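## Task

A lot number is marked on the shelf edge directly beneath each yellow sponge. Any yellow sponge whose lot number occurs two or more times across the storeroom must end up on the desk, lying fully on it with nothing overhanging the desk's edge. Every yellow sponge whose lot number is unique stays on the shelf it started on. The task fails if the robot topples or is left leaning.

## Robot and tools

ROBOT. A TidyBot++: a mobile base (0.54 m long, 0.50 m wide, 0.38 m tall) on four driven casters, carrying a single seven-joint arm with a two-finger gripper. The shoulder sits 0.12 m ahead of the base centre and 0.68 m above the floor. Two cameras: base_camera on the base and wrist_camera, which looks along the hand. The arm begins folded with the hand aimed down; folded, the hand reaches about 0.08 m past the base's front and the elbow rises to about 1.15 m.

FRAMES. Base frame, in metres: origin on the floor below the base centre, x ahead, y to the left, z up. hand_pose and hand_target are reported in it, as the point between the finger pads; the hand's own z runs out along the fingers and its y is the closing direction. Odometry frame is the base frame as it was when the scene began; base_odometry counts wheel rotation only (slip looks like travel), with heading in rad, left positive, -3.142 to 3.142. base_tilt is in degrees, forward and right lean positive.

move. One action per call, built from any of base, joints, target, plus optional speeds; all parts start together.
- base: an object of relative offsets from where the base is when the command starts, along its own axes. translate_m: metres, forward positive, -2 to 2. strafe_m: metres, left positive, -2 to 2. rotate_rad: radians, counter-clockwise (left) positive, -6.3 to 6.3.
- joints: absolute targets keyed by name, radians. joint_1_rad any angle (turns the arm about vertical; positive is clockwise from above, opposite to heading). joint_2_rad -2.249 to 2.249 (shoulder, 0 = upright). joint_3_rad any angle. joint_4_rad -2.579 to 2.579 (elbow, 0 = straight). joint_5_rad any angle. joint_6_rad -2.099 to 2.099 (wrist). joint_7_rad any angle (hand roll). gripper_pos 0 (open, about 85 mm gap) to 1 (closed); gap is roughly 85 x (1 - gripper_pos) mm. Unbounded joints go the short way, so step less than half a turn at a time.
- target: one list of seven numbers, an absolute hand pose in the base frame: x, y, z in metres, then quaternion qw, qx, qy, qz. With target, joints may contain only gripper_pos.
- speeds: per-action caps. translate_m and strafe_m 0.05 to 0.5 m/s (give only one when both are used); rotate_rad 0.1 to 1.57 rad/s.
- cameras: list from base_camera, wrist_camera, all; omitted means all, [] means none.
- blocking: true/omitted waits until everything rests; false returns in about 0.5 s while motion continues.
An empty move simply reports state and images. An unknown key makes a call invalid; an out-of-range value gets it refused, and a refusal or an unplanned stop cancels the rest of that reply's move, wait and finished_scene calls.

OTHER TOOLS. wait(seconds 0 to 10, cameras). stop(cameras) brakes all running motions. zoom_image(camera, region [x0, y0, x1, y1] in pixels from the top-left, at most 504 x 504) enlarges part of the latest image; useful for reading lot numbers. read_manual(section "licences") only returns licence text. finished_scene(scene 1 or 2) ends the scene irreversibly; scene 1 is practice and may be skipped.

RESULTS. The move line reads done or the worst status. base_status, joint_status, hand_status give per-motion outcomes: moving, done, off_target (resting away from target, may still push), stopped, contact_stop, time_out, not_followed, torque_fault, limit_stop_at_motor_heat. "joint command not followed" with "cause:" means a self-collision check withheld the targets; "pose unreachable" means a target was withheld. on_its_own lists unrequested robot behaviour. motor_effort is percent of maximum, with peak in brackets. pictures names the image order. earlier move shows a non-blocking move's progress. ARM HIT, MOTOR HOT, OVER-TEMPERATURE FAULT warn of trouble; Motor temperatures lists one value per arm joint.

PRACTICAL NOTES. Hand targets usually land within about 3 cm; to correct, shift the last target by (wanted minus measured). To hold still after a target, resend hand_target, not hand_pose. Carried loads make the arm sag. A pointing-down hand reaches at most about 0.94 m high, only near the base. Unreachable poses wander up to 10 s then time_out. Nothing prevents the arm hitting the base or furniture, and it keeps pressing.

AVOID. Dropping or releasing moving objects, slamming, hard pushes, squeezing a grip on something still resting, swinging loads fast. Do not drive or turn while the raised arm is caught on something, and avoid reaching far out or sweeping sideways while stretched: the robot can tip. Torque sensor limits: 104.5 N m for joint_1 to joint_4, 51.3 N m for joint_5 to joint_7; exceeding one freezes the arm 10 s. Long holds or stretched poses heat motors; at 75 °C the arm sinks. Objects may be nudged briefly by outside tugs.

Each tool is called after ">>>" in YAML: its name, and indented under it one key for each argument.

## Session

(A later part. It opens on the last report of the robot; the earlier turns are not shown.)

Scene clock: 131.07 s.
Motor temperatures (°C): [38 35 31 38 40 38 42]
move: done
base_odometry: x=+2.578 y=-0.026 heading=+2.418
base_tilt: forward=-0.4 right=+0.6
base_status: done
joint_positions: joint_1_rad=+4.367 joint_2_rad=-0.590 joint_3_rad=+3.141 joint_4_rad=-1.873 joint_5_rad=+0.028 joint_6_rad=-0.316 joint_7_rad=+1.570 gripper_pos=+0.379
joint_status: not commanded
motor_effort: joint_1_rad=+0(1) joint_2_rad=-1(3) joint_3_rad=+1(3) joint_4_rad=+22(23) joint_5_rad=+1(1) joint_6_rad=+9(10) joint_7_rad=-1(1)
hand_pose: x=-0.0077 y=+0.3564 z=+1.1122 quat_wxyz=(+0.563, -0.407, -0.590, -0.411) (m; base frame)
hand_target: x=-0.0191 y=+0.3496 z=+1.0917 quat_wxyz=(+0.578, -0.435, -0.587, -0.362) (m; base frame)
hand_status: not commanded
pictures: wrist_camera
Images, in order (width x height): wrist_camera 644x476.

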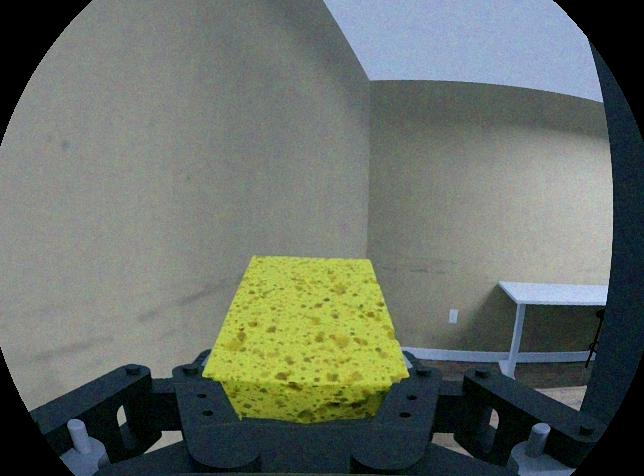

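>>> move:
  base: {"strafe_m": 1.7}
  cameras: ["base_camera", "wrist_camera"]

Scene clock: 137.40 s.
Motor temperatures (°C): [38 35 31 38 40 38 42]
move: done
base_odometry: x=+1.453 y=-1.301 heading=+2.419
base_tilt: forward=-0.4 right=+0.6
base_status: done
joint_positions: joint_1_rad=+4.367 joint_2_rad=-0.596 joint_3_rad=+3.141 joint_4_rad=-1.874 joint_5_rad=+0.028 joint_6_rad=-0.316 joint_7_rad=+1.570 gripper_pos=+0.379
joint_status: not commanded
motor_effort: joint_1_rad=+0(1) joint_2_rad=-1(5) joint_3_rad=+1(2) joint_4_rad=+22(23) joint_5_rad=+1(1) joint_6_rad=+9(10) joint_7_rad=+0(1)
hand_pose: x=-0.0069 y=+0.3542 z=+1.1137 quat_wxyz=(+0.565, -0.406, -0.589, -0.412) (m; base frame)
hand_target: x=-0.0191 y=+0.3496 z=+1.0917 quat_wxyz=(+0.578, -0.435, -0.587, -0.362) (m; base frame)
hand_status: not commanded
pictures: base_camera, wrist_camera
Images, in order (width x height): base_camera 644x364, wrist_camera 644x476.

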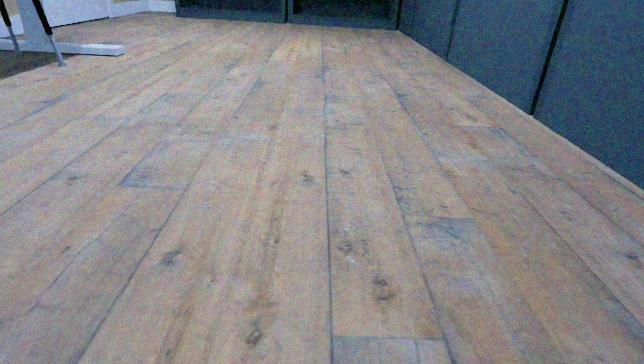

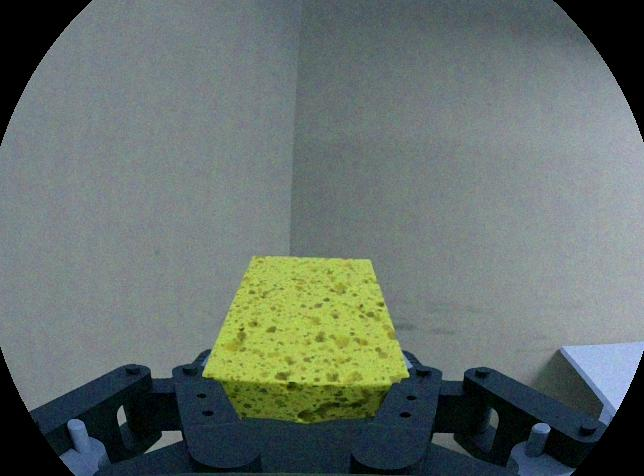

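>>> move:
  base: {"translate_m": 0.95, "strafe_m": 0.1}
  joints: {"joint_1_rad": -1.58}
  cameras: ["base_camera", "wrist_camera"]

Scene clock: 141.97 s.
Motor temperatures (°C): [38 35 31 38 40 38 42]
move: done
base_odometry: x=+0.674 y=-0.747 heading=+2.419
base_tilt: forward=-0.3 right=+0.6
base_status: done
joint_positions: joint_1_rad=+4.686 joint_2_rad=-0.596 joint_3_rad=+3.141 joint_4_rad=-1.874 joint_5_rad=+0.028 joint_6_rad=-0.316 joint_7_rad=+1.570 gripper_pos=+0.379
joint_status: all done
motor_effort: joint_1_rad=+0(2) joint_2_rad=-1(2) joint_3_rad=+1(3) joint_4_rad=+22(23) joint_5_rad=+1(1) joint_6_rad=+9(10) joint_7_rad=+0(1)
hand_pose: x=+0.1098 y=+0.3758 z=+1.1136 quat_wxyz=(+0.492, -0.494, -0.517, -0.496) (m; base frame)
hand_target: x=+0.1092 y=+0.3757 z=+1.0917 quat_wxyz=(+0.507, -0.531, -0.503, -0.457) (m; base frame)
hand_status: not commanded
pictures: base_camera, wrist_camera
Images, in order (width x height): base_camera 644x364, wrist_camera 644x476.

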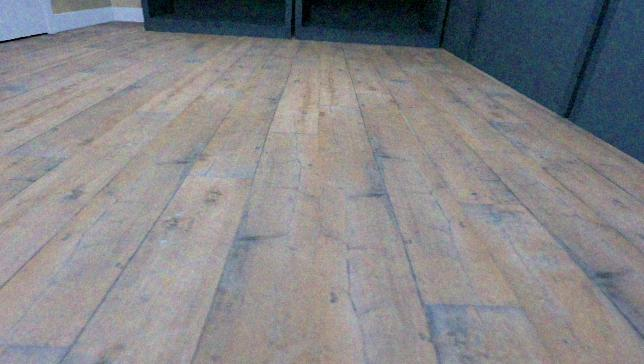

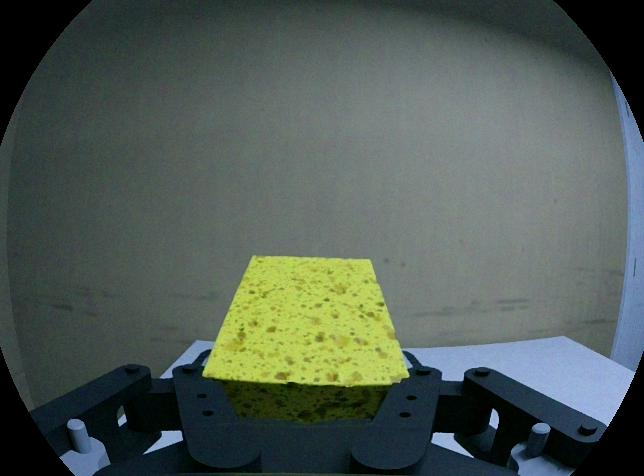

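>>> move:
  joints: {"joint_6_rad": -1.1}
  cameras: ["wrist_camera"]

Scene clock: 144.27 s.
Motor temperatures (°C): [38 35 31 38 40 38 42]
move: done
base_odometry: x=+0.674 y=-0.747 heading=+2.419
base_tilt: forward=-0.3 right=+0.6
base_status: not commanded
joint_positions: joint_1_rad=+4.686 joint_2_rad=-0.596 joint_3_rad=+3.141 joint_4_rad=-1.882 joint_5_rad=+0.028 joint_6_rad=-1.048 joint_7_rad=+1.570 gripper_pos=+0.379
joint_status: all done
motor_effort: joint_1_rad=+0(1) joint_2_rad=+0(1) joint_3_rad=+1(1) joint_4_rad=+21(23) joint_5_rad=+1(1) joint_6_rad=+6(9) joint_7_rad=+0(1)
hand_pose: x=+0.1171 y=+0.2904 z=+0.9034 quat_wxyz=(+0.272, -0.640, -0.660, -0.284) (m; base frame)
hand_target: x=+0.1035 y=+0.2754 z=+0.8838 quat_wxyz=(+0.276, -0.670, -0.648, -0.235) (m; base frame)
hand_status: not commanded
pictures: wrist_camera
Images, in order (width x height): wrist_camera 644x476.

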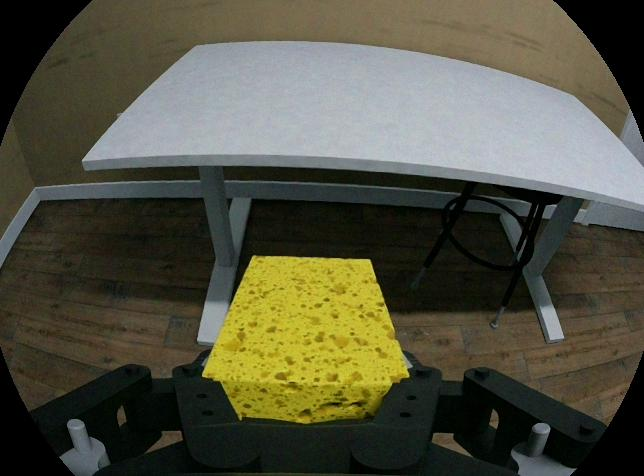

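>>> move:
  base: {"strafe_m": 0.25}
  speeds: {"strafe_m": 0.3}
  cameras: ["wrist_camera"]

Scene clock: 146.73 s.
Motor temperatures (°C): [38 35 31 38 40 38 42]
move: done
base_odometry: x=+0.509 y=-0.935 heading=+2.419
base_tilt: forward=-0.4 right=+0.6
base_status: done
joint_positions: joint_1_rad=+4.686 joint_2_rad=-0.595 joint_3_rad=+3.141 joint_4_rad=-1.882 joint_5_rad=+0.028 joint_6_rad=-1.050 joint_7_rad=+1.570 gripper_pos=+0.379
joint_status: not commanded
motor_effort: joint_1_rad=+0(1) joint_2_rad=+1(5) joint_3_rad=+1(1) joint_4_rad=+21(22) joint_5_rad=+1(1) joint_6_rad=+6(7) joint_7_rad=+0(1)
hand_pose: x=+0.1172 y=+0.2902 z=+0.9027 quat_wxyz=(+0.271, -0.641, -0.660, -0.283) (m; base frame)
hand_target: x=+0.1035 y=+0.2754 z=+0.8838 quat_wxyz=(+0.276, -0.670, -0.648, -0.235) (m; base frame)
hand_status: not commanded
pictures: wrist_camera
Images, in order (width x height): wrist_camera 644x476.

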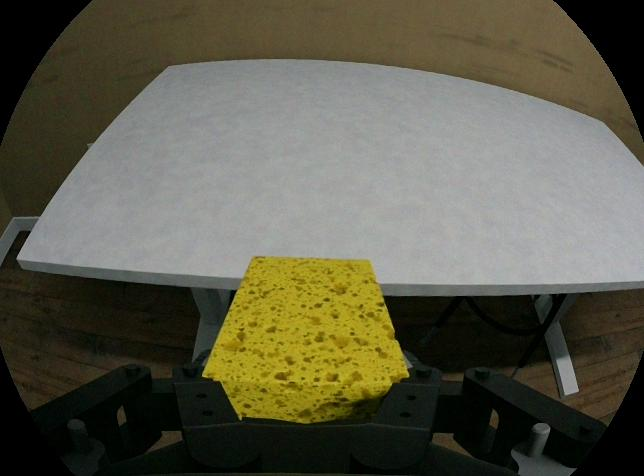

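>>> move:
  joints: {"joint_1_rad": -1.57, "joint_6_rad": 0.05}
  cameras: []

>>> move:
  joints: {"joint_1_rad": -1.57, "joint_2_rad": 0.215, "joint_4_rad": -1.995, "joint_6_rad": 0.365}
  cameras: ["wrist_camera"]

Scene clock: 149.73 s.
Motor temperatures (°C): [38 35 31 38 40 38 42]
move: done
base_odometry: x=+0.509 y=-0.935 heading=+2.419
base_tilt: forward=-0.4 right=+0.6
base_status: not commanded
joint_positions: joint_1_rad=+4.693 joint_2_rad=-0.596 joint_3_rad=+3.141 joint_4_rad=-1.883 joint_5_rad=+0.028 joint_6_rad=-0.009 joint_7_rad=+1.570 gripper_pos=+0.379
joint_status: all done
motor_effort: joint_1_rad=+0(1) joint_2_rad=-1(2) joint_3_rad=+1(1) joint_4_rad=+22(23) joint_5_rad=+1(1) joint_6_rad=+8(10) joint_7_rad=+0(1)
hand_pose: x=+0.1103 y=+0.3651 z=+1.2025 quat_wxyz=(+0.562, -0.417, -0.437, -0.566) (m; base frame)
hand_target: x=+0.1176 y=+0.3607 z=+1.2113 quat_wxyz=(+0.596, -0.430, -0.396, -0.550) (m; base frame)
hand_status: not commanded
pictures: none
No camera images: "cameras" was empty.

Scene clock: 151.83 s.
Motor temperatures (°C): [38 35 31 38 40 38 42]
move: done
base_odometry: x=+0.509 y=-0.935 heading=+2.419
base_tilt: forward=-0.3 right=+0.6
base_status: not commanded
joint_positions: joint_1_rad=+4.693 joint_2_rad=+0.194 joint_3_rad=+3.141 joint_4_rad=-1.966 joint_5_rad=+0.028 joint_6_rad=+0.302 joint_7_rad=+1.570 gripper_pos=+0.379
joint_status: all done
motor_effort: joint_1_rad=-1(2) joint_2_rad=-26(28) joint_3_rad=+0(1) joint_4_rad=+20(23) joint_5_rad=+1(1) joint_6_rad=+9(10) joint_7_rad=+0(1)
hand_pose: x=+0.1024 y=+0.6409 z=+0.8317 quat_wxyz=(+0.424, -0.552, -0.581, -0.422) (m; base frame)
hand_target: x=+0.1217 y=+0.6417 z=+0.8210 quat_wxyz=(+0.440, -0.588, -0.538, -0.414) (m; base frame)
hand_status: not commanded
pictures: wrist_camera
Images, in order (width x height): wrist_camera 644x476.

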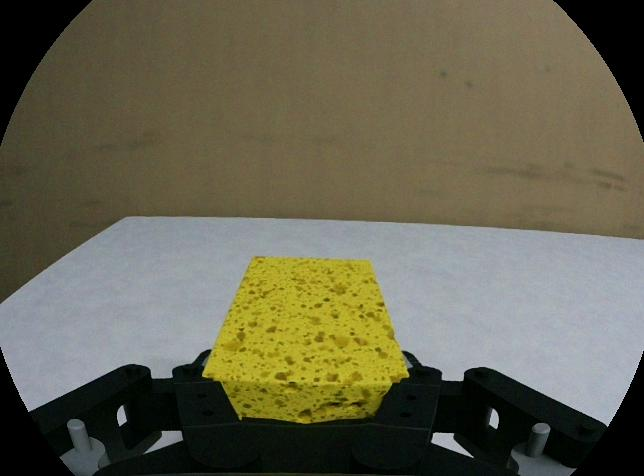

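>>> move:
  joints: {"joint_2_rad": 0.263, "joint_4_rad": -2.06, "joint_6_rad": 0.47}
  cameras: ["wrist_camera"]

Scene clock: 153.27 s.
Motor temperatures (°C): [38 35 31 38 40 38 42]
move: done
base_odometry: x=+0.509 y=-0.935 heading=+2.419
base_tilt: forward=-0.4 right=+0.6
base_status: not commanded
joint_positions: joint_1_rad=+4.693 joint_2_rad=+0.244 joint_3_rad=+3.141 joint_4_rad=-2.036 joint_5_rad=+0.028 joint_6_rad=+0.412 joint_7_rad=+1.570 gripper_pos=+0.379
joint_status: all done
motor_effort: joint_1_rad=+0(1) joint_2_rad=-27(29) joint_3_rad=+0(0) joint_4_rad=+18(20) joint_5_rad=+1(1) joint_6_rad=+9(9) joint_7_rad=+0(1)
hand_pose: x=+0.1016 y=+0.6375 z=+0.7941 quat_wxyz=(+0.423, -0.554, -0.583, -0.418) (m; base frame)
hand_target: x=+0.1229 y=+0.6378 z=+0.7866 quat_wxyz=(+0.436, -0.590, -0.540, -0.413) (m; base frame)
hand_status: not commanded
pictures: wrist_camera
Images, in order (width x height): wrist_camera 644x476.

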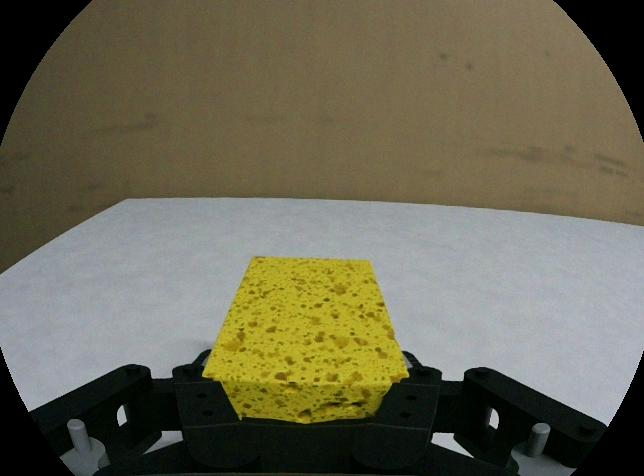

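>>> move:
  joints: {"joint_2_rad": 0.28, "joint_4_rad": -2.08, "joint_6_rad": 0.507}
  cameras: ["wrist_camera"]

>>> zoom_image:
  camera: "wrist_camera"
  region: [130, 230, 480, 476]

Scene clock: 154.17 s.
Motor temperatures (°C): [38 35 31 38 40 38 42]
move: done
base_odometry: x=+0.509 y=-0.935 heading=+2.419
base_tilt: forward=-0.4 right=+0.6
base_status: not commanded
joint_positions: joint_1_rad=+4.693 joint_2_rad=+0.255 joint_3_rad=+3.141 joint_4_rad=-2.054 joint_5_rad=+0.028 joint_6_rad=+0.452 joint_7_rad=+1.570 gripper_pos=+0.379
joint_status: all done
motor_effort: joint_1_rad=+0(1) joint_2_rad=-27(28) joint_3_rad=+0(0) joint_4_rad=+18(19) joint_5_rad=+0(1) joint_6_rad=+9(9) joint_7_rad=+0(1)
hand_pose: x=+0.1013 y=+0.6369 z=+0.7891 quat_wxyz=(+0.426, -0.551, -0.581, -0.421) (m; base frame)
hand_target: x=+0.1233 y=+0.6366 z=+0.7763 quat_wxyz=(+0.435, -0.590, -0.539, -0.414) (m; base frame)
hand_status: not commanded
pictures: wrist_camera
Images, in order (width x height): wrist_camera 644x476.

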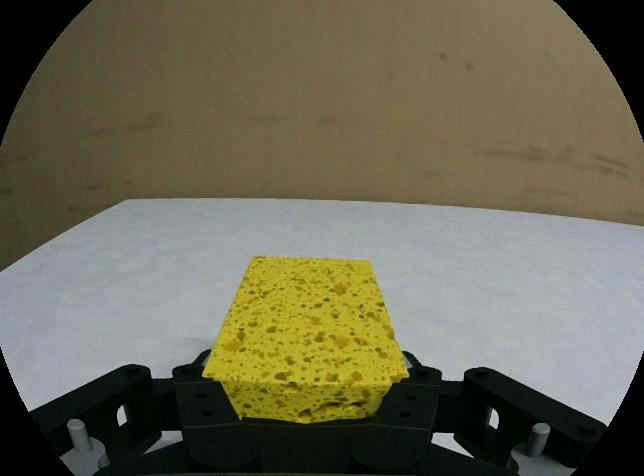

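Scaled by 1.440.

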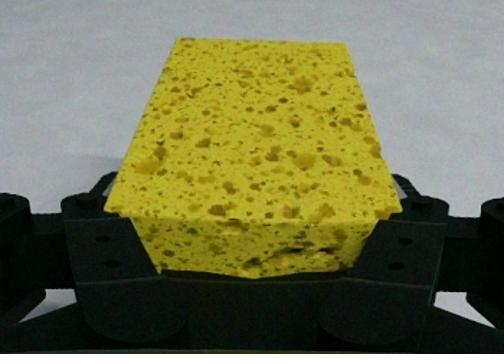

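>>> move:
  joints: {"joint_2_rad": 0.297, "joint_4_rad": -2.098, "joint_6_rad": 0.535}
  cameras: ["wrist_camera"]

>>> zoom_image:
  camera: "wrist_camera"
  region: [130, 230, 480, 476]

Scene clock: 156.23 s.
Motor temperatures (°C): [38 35 31 38 40 38 42]
move: done
base_odometry: x=+0.509 y=-0.935 heading=+2.419
base_tilt: forward=-0.4 right=+0.6
base_status: not commanded
joint_positions: joint_1_rad=+4.693 joint_2_rad=+0.272 joint_3_rad=+3.141 joint_4_rad=-2.072 joint_5_rad=+0.028 joint_6_rad=+0.481 joint_7_rad=+1.570 gripper_pos=+0.379
joint_status: all done
motor_effort: joint_1_rad=+0(1) joint_2_rad=-27(28) joint_3_rad=+0(0) joint_4_rad=+17(19) joint_5_rad=+1(1) joint_6_rad=+9(9) joint_7_rad=+0(1)
hand_pose: x=+0.1011 y=+0.6358 z=+0.7780 quat_wxyz=(+0.425, -0.552, -0.582, -0.419) (m; base frame)
hand_target: x=+0.1236 y=+0.6349 z=+0.7645 quat_wxyz=(+0.433, -0.592, -0.541, -0.412) (m; base frame)
hand_status: not commanded
pictures: wrist_camera
Images, in order (width x height): wrist_camera 644x476.

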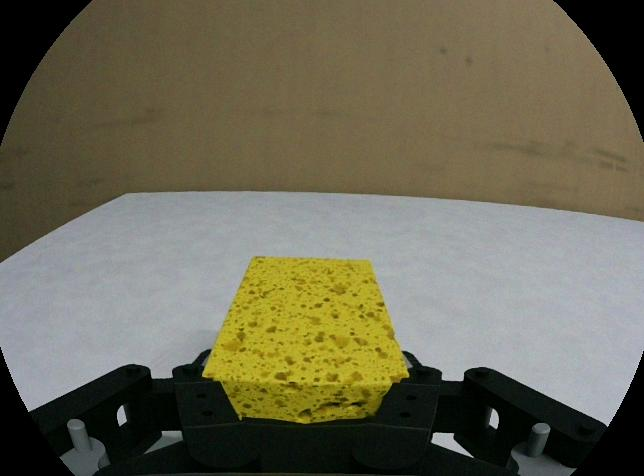

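Scaled by 1.440.

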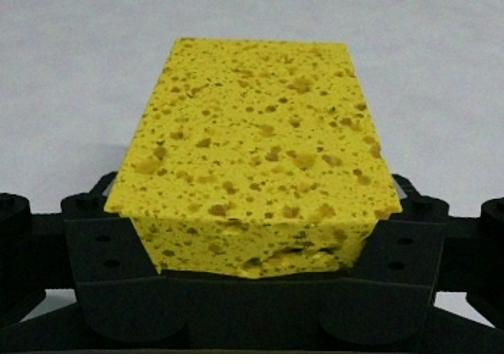

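>>> move:
  joints: {"joint_2_rad": 0.311, "joint_4_rad": -2.113, "joint_6_rad": 0.565}
  cameras: ["wrist_camera"]

>>> zoom_image:
  camera: "wrist_camera"
  region: [130, 230, 480, 476]

Scene clock: 157.13 s.
Motor temperatures (°C): [38 35 31 38 40 38 42]
move: done
base_odometry: x=+0.509 y=-0.935 heading=+2.419
base_tilt: forward=-0.3 right=+0.6
base_status: not commanded
joint_positions: joint_1_rad=+4.693 joint_2_rad=+0.285 joint_3_rad=+3.141 joint_4_rad=-2.087 joint_5_rad=+0.028 joint_6_rad=+0.512 joint_7_rad=+1.570 gripper_pos=+0.379
joint_status: all done
motor_effort: joint_1_rad=-1(1) joint_2_rad=-27(28) joint_3_rad=+0(0) joint_4_rad=+17(19) joint_5_rad=+1(1) joint_6_rad=+8(9) joint_7_rad=+0(1)
hand_pose: x=+0.1009 y=+0.6352 z=+0.7711 quat_wxyz=(+0.426, -0.552, -0.582, -0.419) (m; base frame)
hand_target: x=+0.1239 y=+0.6338 z=+0.7570 quat_wxyz=(+0.433, -0.592, -0.541, -0.413) (m; base frame)
hand_status: not commanded
pictures: wrist_camera
Images, in order (width x height): wrist_camera 644x476.

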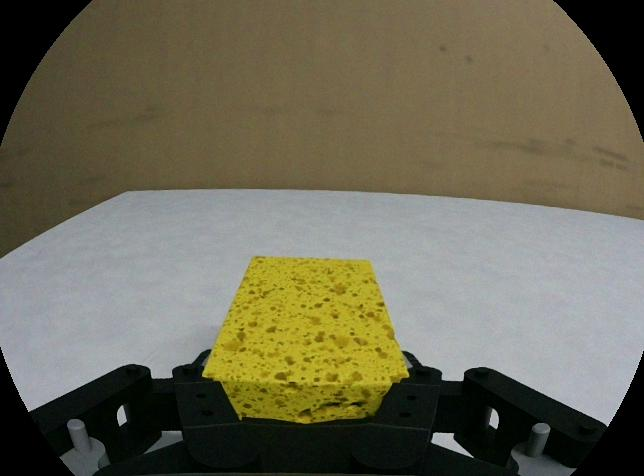

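Scaled by 1.440.

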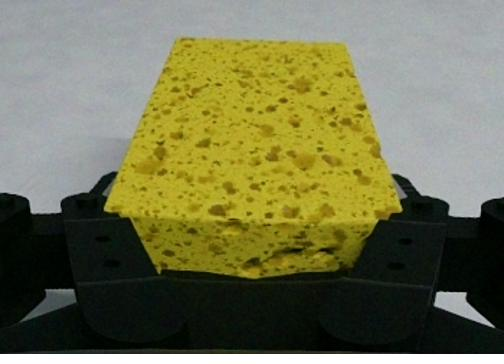

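>>> move:
  joints: {"joint_2_rad": 0.324, "joint_4_rad": -2.128, "joint_6_rad": 0.592}
  cameras: ["wrist_camera"]

>>> zoom_image:
  camera: "wrist_camera"
  region: [130, 230, 480, 476]

Scene clock: 158.00 s.
Motor temperatures (°C): [38 35 31 38 40 38 42]
move: done
base_odometry: x=+0.509 y=-0.935 heading=+2.419
base_tilt: forward=-0.4 right=+0.5
base_status: not commanded
joint_positions: joint_1_rad=+4.693 joint_2_rad=+0.298 joint_3_rad=+3.141 joint_4_rad=-2.102 joint_5_rad=+0.028 joint_6_rad=+0.539 joint_7_rad=+1.570 gripper_pos=+0.379
joint_status: all done
motor_effort: joint_1_rad=+0(1) joint_2_rad=-27(28) joint_3_rad=+0(0) joint_4_rad=+17(18) joint_5_rad=+1(1) joint_6_rad=+8(9) joint_7_rad=+0(1)
hand_pose: x=+0.1007 y=+0.6339 z=+0.7635 quat_wxyz=(+0.426, -0.552, -0.582, -0.419) (m; base frame)
hand_target: x=+0.1242 y=+0.6322 z=+0.7493 quat_wxyz=(+0.432, -0.592, -0.541, -0.413) (m; base frame)
hand_status: not commanded
pictures: wrist_camera
Images, in order (width x height): wrist_camera 644x476.

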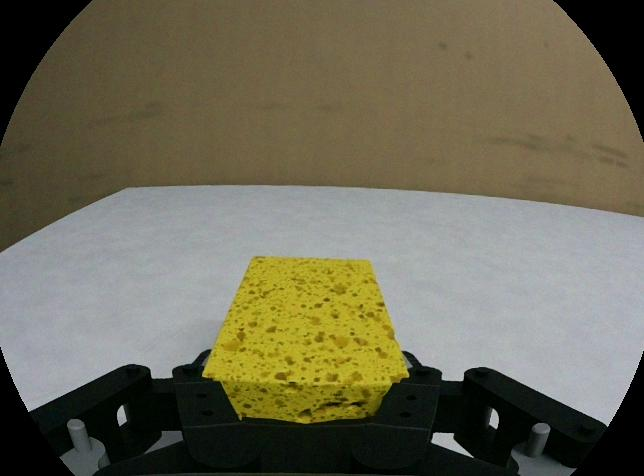

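Scaled by 1.440.

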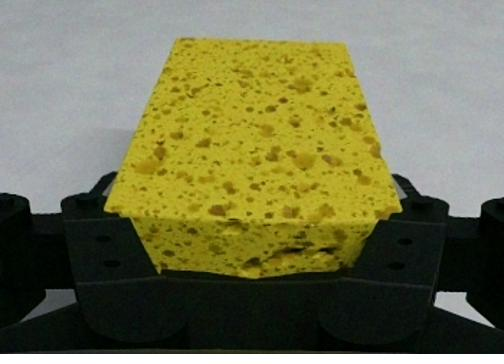

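>>> move:
  joints: {"joint_2_rad": 0.336, "joint_4_rad": -2.142, "joint_6_rad": 0.618}
  cameras: ["wrist_camera"]

>>> zoom_image:
  camera: "wrist_camera"
  region: [130, 230, 480, 476]

Scene clock: 158.77 s.
Motor temperatures (°C): [38 35 31 38 40 38 42]
move: done
base_odometry: x=+0.509 y=-0.935 heading=+2.419
base_tilt: forward=-0.4 right=+0.6
base_status: not commanded
joint_positions: joint_1_rad=+4.693 joint_2_rad=+0.309 joint_3_rad=+3.141 joint_4_rad=-2.116 joint_5_rad=+0.028 joint_6_rad=+0.565 joint_7_rad=+1.570 gripper_pos=+0.379
joint_status: all done
motor_effort: joint_1_rad=+0(1) joint_2_rad=-27(29) joint_3_rad=+0(0) joint_4_rad=+17(18) joint_5_rad=+1(1) joint_6_rad=+8(9) joint_7_rad=+0(0)
hand_pose: x=+0.1006 y=+0.6326 z=+0.7568 quat_wxyz=(+0.426, -0.552, -0.582, -0.419) (m; base frame)
hand_target: x=+0.1245 y=+0.6306 z=+0.7425 quat_wxyz=(+0.432, -0.592, -0.541, -0.413) (m; base frame)
hand_status: not commanded
pictures: wrist_camera
Images, in order (width x height): wrist_camera 644x476.

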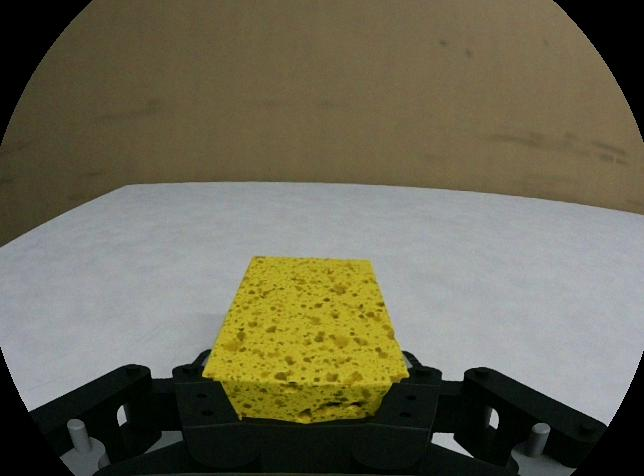

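Scaled by 1.440.

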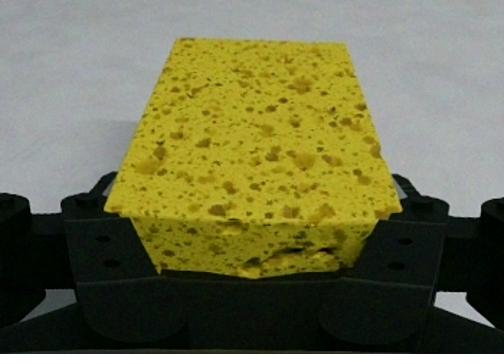

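>>> move:
  joints: {"joint_2_rad": 0.348, "joint_4_rad": -2.155, "joint_6_rad": 0.642}
  cameras: ["wrist_camera"]

>>> zoom_image:
  camera: "wrist_camera"
  region: [130, 230, 480, 476]

Scene clock: 161.50 s.
Motor temperatures (°C): [38 35 31 38 40 38 42]
move: done
base_odometry: x=+0.509 y=-0.935 heading=+2.419
base_tilt: forward=-0.4 right=+0.6
base_status: not commanded
joint_positions: joint_1_rad=+4.694 joint_2_rad=+0.319 joint_3_rad=+3.141 joint_4_rad=-2.128 joint_5_rad=+0.028 joint_6_rad=+0.589 joint_7_rad=+1.570 gripper_pos=+0.379
joint_status: all done
motor_effort: joint_1_rad=-1(1) joint_2_rad=-26(28) joint_3_rad=+0(0) joint_4_rad=+16(17) joint_5_rad=+1(1) joint_6_rad=+8(9) joint_7_rad=+0(1)
hand_pose: x=+0.1004 y=+0.6314 z=+0.7513 quat_wxyz=(+0.427, -0.551, -0.581, -0.419) (m; base frame)
hand_target: x=+0.1247 y=+0.6290 z=+0.7358 quat_wxyz=(+0.431, -0.592, -0.541, -0.413) (m; base frame)
hand_status: not commanded
pictures: wrist_camera
Images, in order (width x height): wrist_camera 644x476.

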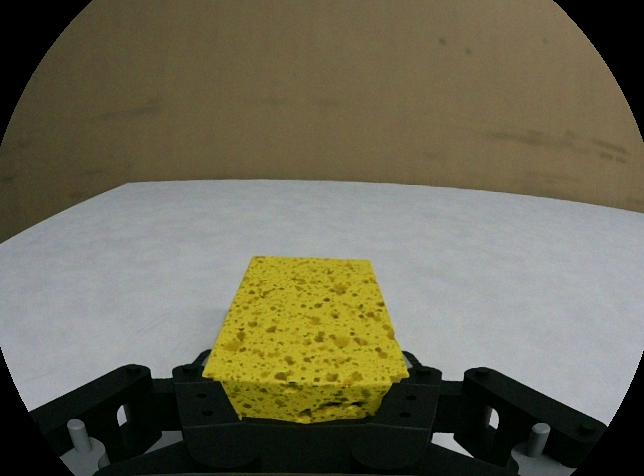

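Scaled by 1.440.

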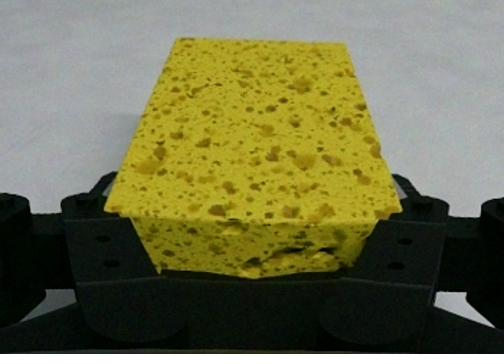

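>>> move:
  joints: {"joint_2_rad": 0.361, "joint_4_rad": -2.17, "joint_6_rad": 0.67}
  cameras: ["wrist_camera"]

>>> zoom_image:
  camera: "wrist_camera"
  region: [130, 230, 480, 476]

Scene clock: 162.23 s.
Motor temperatures (°C): [38 35 31 38 40 38 42]
move: done
base_odometry: x=+0.509 y=-0.935 heading=+2.419
base_tilt: forward=-0.4 right=+0.5
base_status: not commanded
joint_positions: joint_1_rad=+4.694 joint_2_rad=+0.326 joint_3_rad=+3.141 joint_4_rad=-2.139 joint_5_rad=+0.028 joint_6_rad=+0.622 joint_7_rad=+1.570 gripper_pos=+0.379
joint_status: all done
motor_effort: joint_1_rad=-1(1) joint_2_rad=-26(27) joint_3_rad=+0(0) joint_4_rad=+15(16) joint_5_rad=+1(1) joint_6_rad=+8(9) joint_7_rad=+0(1)
hand_pose: x=+0.1004 y=+0.6311 z=+0.7516 quat_wxyz=(+0.432, -0.548, -0.578, -0.423) (m; base frame)
hand_target: x=+0.1250 y=+0.6270 z=+0.7287 quat_wxyz=(+0.431, -0.592, -0.541, -0.414) (m; base frame)
hand_status: not commanded
pictures: wrist_camera
Images, in order (width x height): wrist_camera 644x476.

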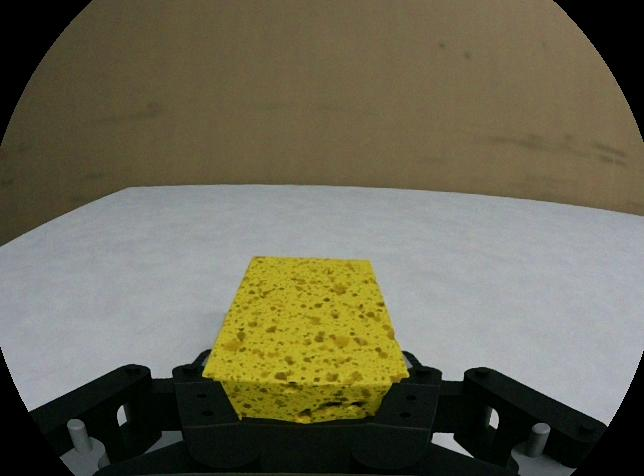

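Scaled by 1.440.

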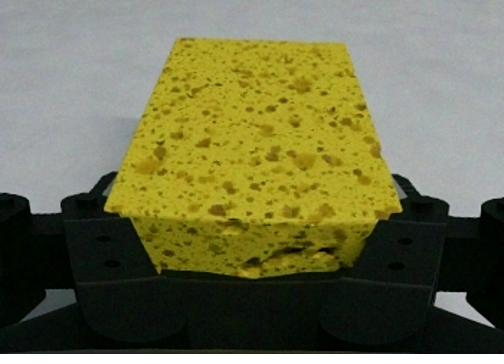

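>>> move:
  joints: {"joint_2_rad": 0.373, "joint_4_rad": -2.18, "joint_6_rad": 0.67}
  cameras: ["wrist_camera"]

>>> zoom_image:
  camera: "wrist_camera"
  region: [130, 230, 480, 476]

Scene clock: 163.00 s.
Motor temperatures (°C): [38 35 31 38 40 38 42]
move: off_target
base_odometry: x=+0.509 y=-0.935 heading=+2.419
base_tilt: forward=-0.4 right=+0.6
base_status: not commanded
joint_positions: joint_1_rad=+4.694 joint_2_rad=+0.328 joint_3_rad=+3.141 joint_4_rad=-2.141 joint_5_rad=+0.028 joint_6_rad=+0.630 joint_7_rad=+1.570 gripper_pos=+0.379
joint_status: joint_2_rad off_target (ended at +0.328, target +0.373); the others done
motor_effort: joint_1_rad=-1(1) joint_2_rad=-24(26) joint_3_rad=+0(0) joint_4_rad=+14(15) joint_5_rad=+1(1) joint_6_rad=+6(7) joint_7_rad=+0(1)
hand_pose: x=+0.1003 y=+0.6311 z=+0.7514 quat_wxyz=(+0.433, -0.548, -0.577, -0.424) (m; base frame)
hand_target: x=+0.1250 y=+0.6240 z=+0.7165 quat_wxyz=(+0.424, -0.597, -0.545, -0.408) (m; base frame)
hand_status: not commanded
pictures: wrist_camera
Images, in order (width x height): wrist_camera 644x476.

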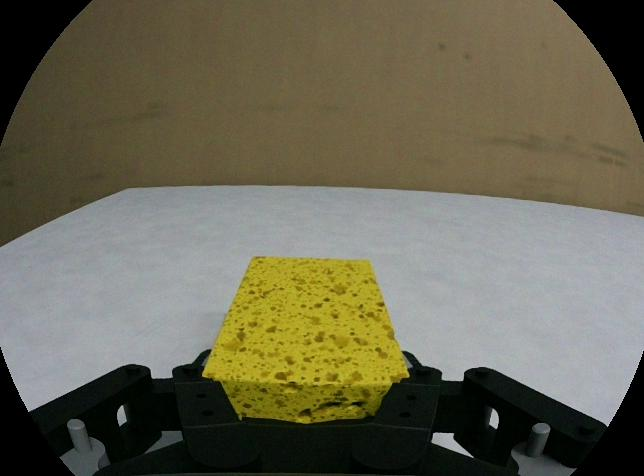

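Scaled by 1.440.

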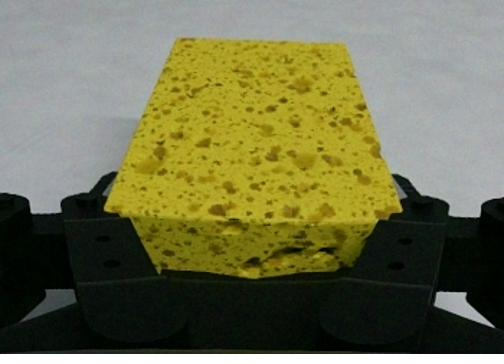

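>>> move:
  joints: {"joint_2_rad": 0.35, "joint_4_rad": -2.16, "joint_6_rad": 0.67}
  cameras: []

>>> move:
  joints: {"gripper_pos": 0.0}
  cameras: ["wrist_camera"]

Scene clock: 163.87 s.
Motor temperatures (°C): [38 35 31 38 40 38 42]
move: done
base_odometry: x=+0.509 y=-0.935 heading=+2.419
base_tilt: forward=-0.3 right=+0.6
base_status: not commanded
joint_positions: joint_1_rad=+4.694 joint_2_rad=+0.328 joint_3_rad=+3.141 joint_4_rad=-2.141 joint_5_rad=+0.028 joint_6_rad=+0.630 joint_7_rad=+1.570 gripper_pos=+0.379
joint_status: all done
motor_effort: joint_1_rad=+0(1) joint_2_rad=-25(26) joint_3_rad=+0(0) joint_4_rad=+15(16) joint_5_rad=+1(1) joint_6_rad=+7(9) joint_7_rad=+0(1)
hand_pose: x=+0.1003 y=+0.6311 z=+0.7517 quat_wxyz=(+0.433, -0.547, -0.577, -0.424) (m; base frame)
hand_target: x=+0.1250 y=+0.6298 z=+0.7405 quat_wxyz=(+0.437, -0.588, -0.537, -0.419) (m; base frame)
hand_status: not commanded
pictures: none
No camera images: "cameras" was empty.

Scene clock: 164.70 s.
Motor temperatures (°C): [38 35 31 38 40 38 42]
move: done
base_odometry: x=+0.509 y=-0.935 heading=+2.419
base_tilt: forward=-0.3 right=+0.6
base_status: not commanded
joint_positions: joint_1_rad=+4.694 joint_2_rad=+0.328 joint_3_rad=+3.141 joint_4_rad=-2.141 joint_5_rad=+0.028 joint_6_rad=+0.630 joint_7_rad=+1.570 gripper_pos=+0.000
joint_status: all done
motor_effort: joint_1_rad=+0(1) joint_2_rad=-27(27) joint_3_rad=+0(0) joint_4_rad=+15(16) joint_5_rad=+0(1) joint_6_rad=+8(9) joint_7_rad=+0(1)
hand_pose: x=+0.1003 y=+0.6311 z=+0.7516 quat_wxyz=(+0.433, -0.547, -0.577, -0.424) (m; base frame)
hand_target: x=+0.1250 y=+0.6298 z=+0.7405 quat_wxyz=(+0.437, -0.588, -0.537, -0.419) (m; base frame)
hand_status: not commanded
pictures: wrist_camera
Images, in order (width x height): wrist_camera 644x476.

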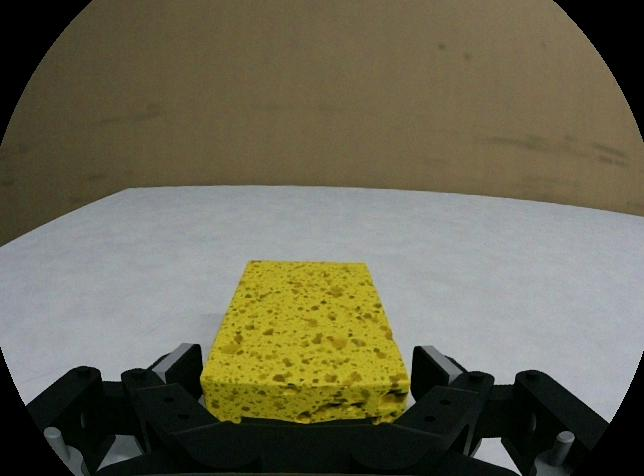

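>>> move:
  base: {"strafe_m": -0.2}
  speeds: {"strafe_m": 0.2}
  cameras: ["wrist_camera"]

Scene clock: 167.57 s.
Motor temperatures (°C): [38 35 31 38 40 38 42]
move: done
base_odometry: x=+0.641 y=-0.785 heading=+2.419
base_tilt: forward=-0.3 right=+0.6
base_status: done
joint_positions: joint_1_rad=+4.697 joint_2_rad=+0.333 joint_3_rad=+3.141 joint_4_rad=-2.142 joint_5_rad=+0.027 joint_6_rad=+0.630 joint_7_rad=+1.570 gripper_pos=+0.000
joint_status: not commanded
motor_effort: joint_1_rad=-1(2) joint_2_rad=-28(31) joint_3_rad=+0(1) joint_4_rad=+16(18) joint_5_rad=+1(1) joint_6_rad=+8(9) joint_7_rad=+0(1)
hand_pose: x=+0.1025 y=+0.6314 z=+0.7483 quat_wxyz=(+0.431, -0.549, -0.577, -0.424) (m; base frame)
hand_target: x=+0.1250 y=+0.6298 z=+0.7405 quat_wxyz=(+0.437, -0.588, -0.537, -0.419) (m; base frame)
hand_status: not commanded
pictures: wrist_camera
Images, in order (width x height): wrist_camera 644x476.

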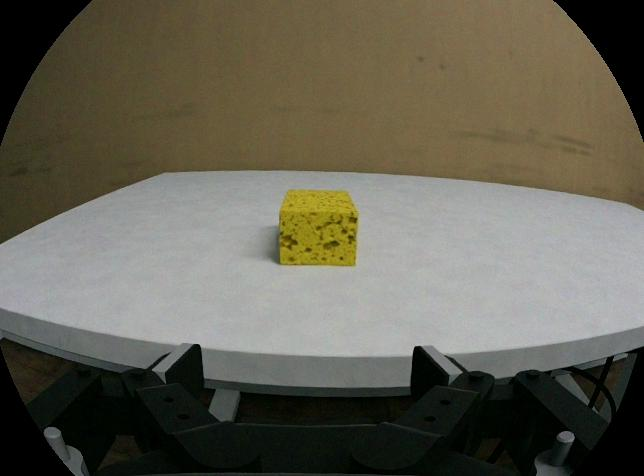

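>>> move:
  base: {"translate_m": 1.1}
  joints: {"joint_1_rad": 0.0, "joint_2_rad": -0.8, "joint_4_rad": -1.95, "joint_6_rad": -0.45}
  cameras: ["wrist_camera", "base_camera"]

Scene clock: 171.13 s.
Motor temperatures (°C): [38 35 31 38 40 38 42]
move: done
base_odometry: x=-0.185 y=-0.057 heading=+2.419
base_tilt: forward=-0.3 right=+0.6
base_status: done
joint_positions: joint_1_rad=+6.265 joint_2_rad=-0.785 joint_3_rad=+3.139 joint_4_rad=-1.970 joint_5_rad=+0.027 joint_6_rad=-0.393 joint_7_rad=+1.570 gripper_pos=+0.000
joint_status: all done
motor_effort: joint_1_rad=+0(4) joint_2_rad=+5(29) joint_3_rad=+1(3) joint_4_rad=+21(23) joint_5_rad=+1(1) joint_6_rad=+9(10) joint_7_rad=+0(1)
hand_pose: x=+0.4242 y=+0.0049 z=+1.0954 quat_wxyz=(-0.006, -0.710, -0.013, -0.704) (m; base frame)
hand_target: x=+0.4152 y=+0.0076 z=+1.0944 quat_wxyz=(+0.033, -0.717, +0.021, -0.696) (m; base frame)
hand_status: not commanded
pictures: base_camera, wrist_camera
Images, in order (width x height): base_camera 644x364, wrist_camera 644x476.

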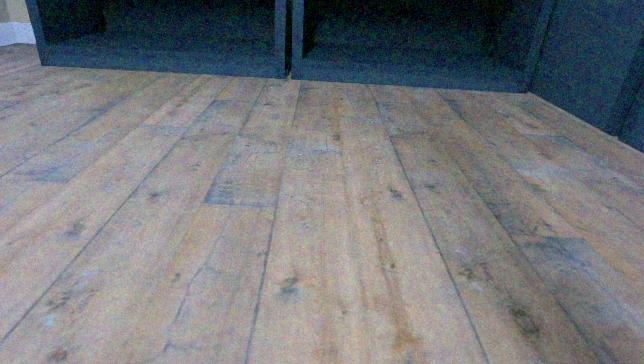

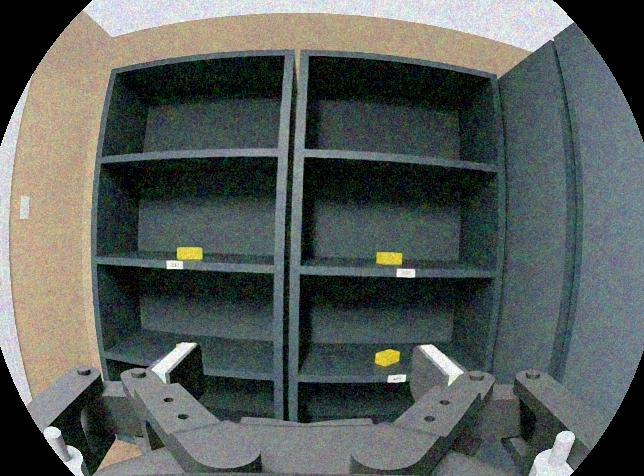

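>>> move:
  base: {"translate_m": 0.8, "strafe_m": 0.63}
  joints: {"joint_1_rad": 0.02, "joint_2_rad": -0.75, "joint_4_rad": -1.85, "joint_6_rad": -0.8}
  cameras: ["wrist_camera", "base_camera"]

Scene clock: 179.03 s.
Motor temperatures (°C): [38 35 31 38 40 38 42]
move: done
base_odometry: x=-1.201 y=+0.000 heading=+2.418
base_tilt: forward=-0.4 right=+0.6
base_status: done
joint_positions: joint_1_rad=+6.285 joint_2_rad=-0.756 joint_3_rad=+3.139 joint_4_rad=-1.868 joint_5_rad=+0.027 joint_6_rad=-0.745 joint_7_rad=+1.570 gripper_pos=+0.000
joint_status: all done
motor_effort: joint_1_rad=+0(1) joint_2_rad=+6(8) joint_3_rad=+1(2) joint_4_rad=+21(22) joint_5_rad=+1(1) joint_6_rad=+9(9) joint_7_rad=+0(1)
hand_pose: x=+0.4110 y=-0.0040 z=+1.0392 quat_wxyz=(-0.014, -0.801, -0.002, -0.599) (m; base frame)
hand_target: x=+0.4070 y=+0.0052 z=+1.0318 quat_wxyz=(+0.026, -0.813, +0.027, -0.581) (m; base frame)
hand_status: not commanded
pictures: base_camera, wrist_camera
Images, in order (width x height): base_camera 644x364, wrist_camera 644x476.

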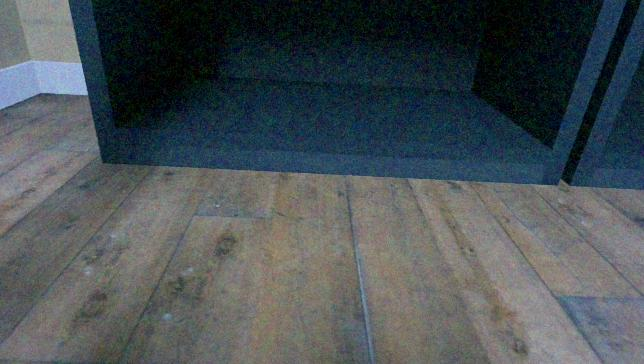

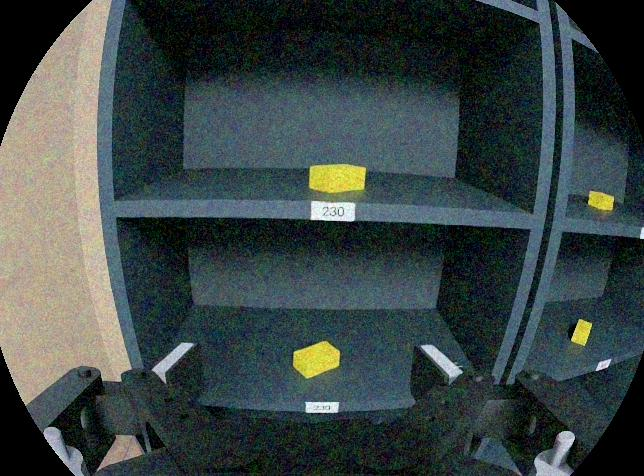

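I'll get the current state and a closer look at the front-left unit.

>>> move:
  cameras: ["wrist_camera", "base_camera"]

>>> zoom_image:
  camera: "wrist_camera"
  region: [250, 140, 410, 230]

>>> zoom_image:
  camera: "wrist_camera"
  region: [240, 330, 400, 420]

Scene clock: 180.53 s.
Motor temperatures (°C): [38 35 31 38 40 38 42]
base_odometry: x=-1.201 y=+0.000 heading=+2.418
base_tilt: forward=-0.4 right=+0.6
base_status: done
joint_positions: joint_1_rad=+6.285 joint_2_rad=-0.756 joint_3_rad=+3.139 joint_4_rad=-1.868 joint_5_rad=+0.027 joint_6_rad=-0.745 joint_7_rad=+1.570 gripper_pos=+0.000
joint_status: all done
motor_effort: joint_1_rad=+0(1) joint_2_rad=+5(8) joint_3_rad=+1(2) joint_4_rad=+21(22) joint_5_rad=+1(1) joint_6_rad=+9(9) joint_7_rad=+0(1)
hand_pose: x=+0.4110 y=-0.0040 z=+1.0392 quat_wxyz=(-0.014, -0.801, -0.002, -0.599) (m; base frame)
hand_target: x=+0.4070 y=+0.0052 z=+1.0318 quat_wxyz=(+0.026, -0.813, +0.027, -0.581) (m; base frame)
hand_status: not commanded
pictures: base_camera, wrist_camera
Images, in order (width x height): base_camera 644x364, wrist_camera 644x476.

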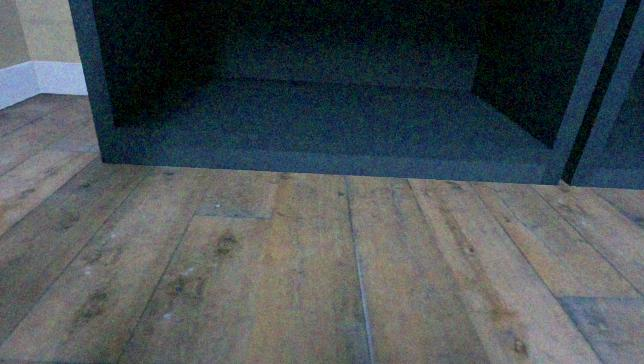

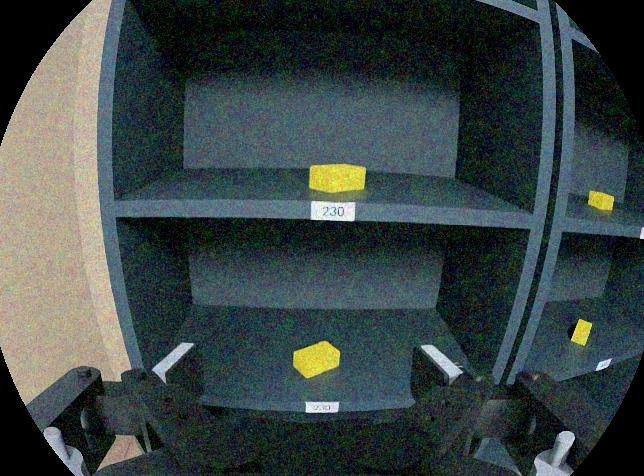

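Scaled by 3.150.

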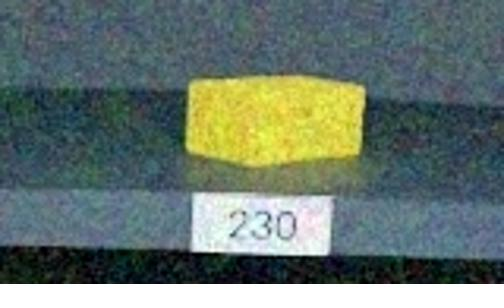

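Scaled by 3.150.

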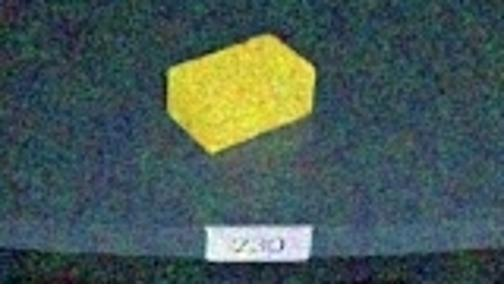

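>>> move:
  base: {"translate_m": 0.40, "strafe_m": 0.42}
  joints: {"joint_1_rad": 0.83, "joint_2_rad": -0.44, "joint_3_rad": 3.14, "joint_4_rad": -1.79, "joint_5_rad": -0.04, "joint_6_rad": -0.455, "joint_7_rad": 1.53}
  speeds: {"translate_m": 0.3}

Scene clock: 186.63 s.
Motor temperatures (°C): [38 35 31 38 40 38 42]
move: done
base_odometry: x=-1.779 y=-0.050 heading=+2.418
base_tilt: forward=-0.3 right=+0.6
base_status: done
joint_positions: joint_1_rad=+7.095 joint_2_rad=-0.457 joint_3_rad=+3.139 joint_4_rad=-1.811 joint_5_rad=+0.027 joint_6_rad=-0.516 joint_7_rad=+1.570 gripper_pos=+0.000
joint_status: all done
motor_effort: joint_1_rad=-1(2) joint_2_rad=-6(8) joint_3_rad=+0(3) joint_4_rad=+22(23) joint_5_rad=+1(2) joint_6_rad=+8(10) joint_7_rad=+0(1)
hand_pose: x=+0.4059 y=-0.3051 z=+1.0355 quat_wxyz=(-0.246, -0.741, +0.312, -0.541) (m; base frame)
hand_target: x=+0.4150 y=-0.3123 z=+1.0592 quat_wxyz=(-0.221, -0.708, +0.338, -0.579) (m; base frame)
hand_status: not commanded
pictures: base_camera, wrist_camera
Images, in order (width x height): base_camera 644x364, wrist_camera 644x476.

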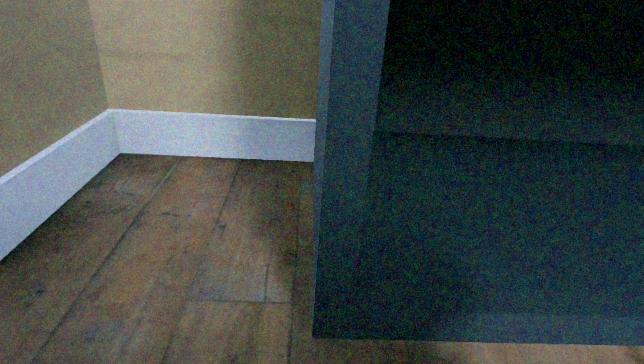

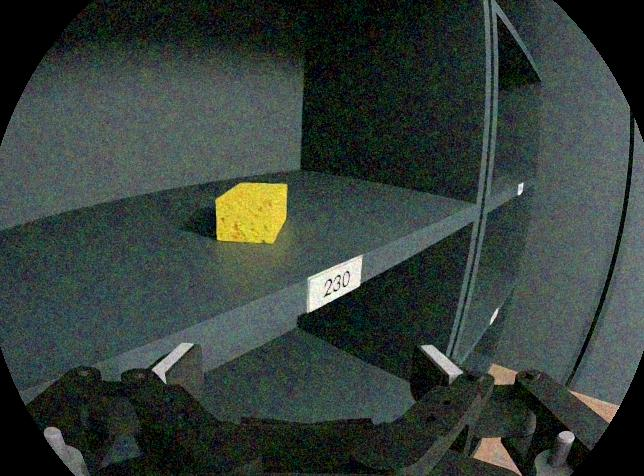

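>>> zoom_image:
  camera: "wrist_camera"
  region: [180, 150, 340, 270]

Scaled by 3.150.

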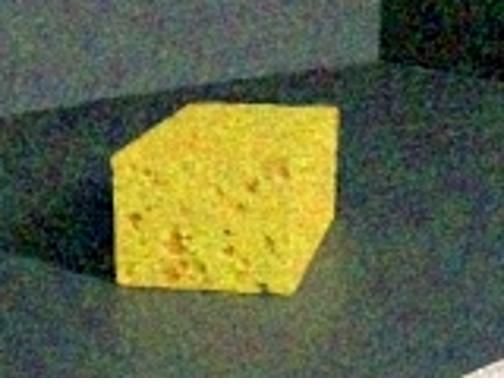

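>>> move:
  base: {"translate_m": 0.108, "strafe_m": -0.008}
  joints: {"joint_1_rad": 0.83, "joint_2_rad": -0.247, "joint_3_rad": 3.14, "joint_4_rad": -1.706, "joint_5_rad": -0.04, "joint_6_rad": -0.349, "joint_7_rad": 1.53}
  speeds: {"translate_m": 0.15}

>>> zoom_image:
  camera: "wrist_camera"
  region: [200, 170, 420, 330]

Scene clock: 189.60 s.
Motor temperatures (°C): [38 35 31 38 40 38 42]
move: done
base_odometry: x=-1.855 y=+0.027 heading=+2.418
base_tilt: forward=-0.3 right=+0.6
base_status: done
joint_positions: joint_1_rad=+7.097 joint_2_rad=-0.250 joint_3_rad=+3.139 joint_4_rad=-1.726 joint_5_rad=+0.027 joint_6_rad=-0.410 joint_7_rad=+1.570 gripper_pos=+0.000
joint_status: all done
motor_effort: joint_1_rad=-1(2) joint_2_rad=-12(17) joint_3_rad=+0(3) joint_4_rad=+22(24) joint_5_rad=+1(2) joint_6_rad=+8(9) joint_7_rad=+0(1)
hand_pose: x=+0.4649 y=-0.3675 z=+1.0233 quat_wxyz=(-0.243, -0.746, +0.313, -0.535) (m; base frame)
hand_target: x=+0.4694 y=-0.3734 z=+1.0518 quat_wxyz=(-0.222, -0.708, +0.340, -0.577) (m; base frame)
hand_status: not commanded
pictures: base_camera, wrist_camera
Images, in order (width x height): base_camera 644x364, wrist_camera 644x476.

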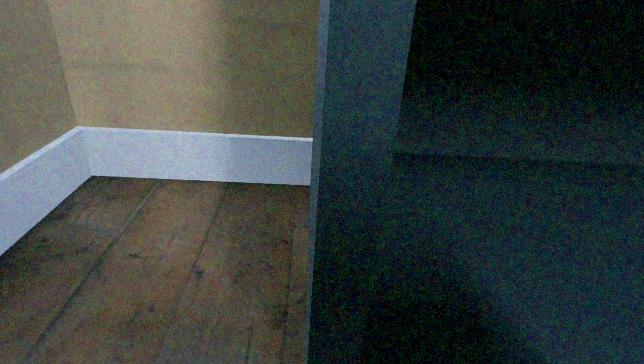

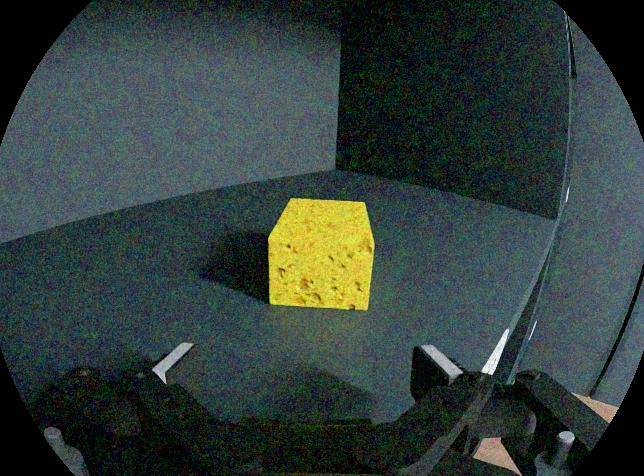

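Scaled by 2.291.

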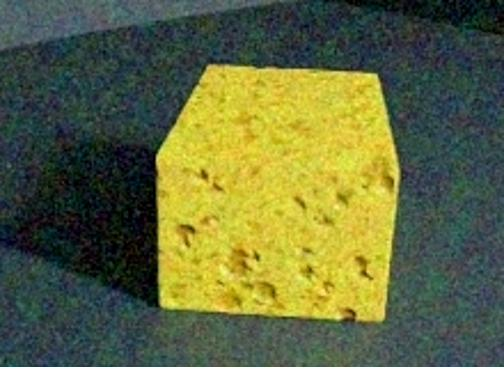

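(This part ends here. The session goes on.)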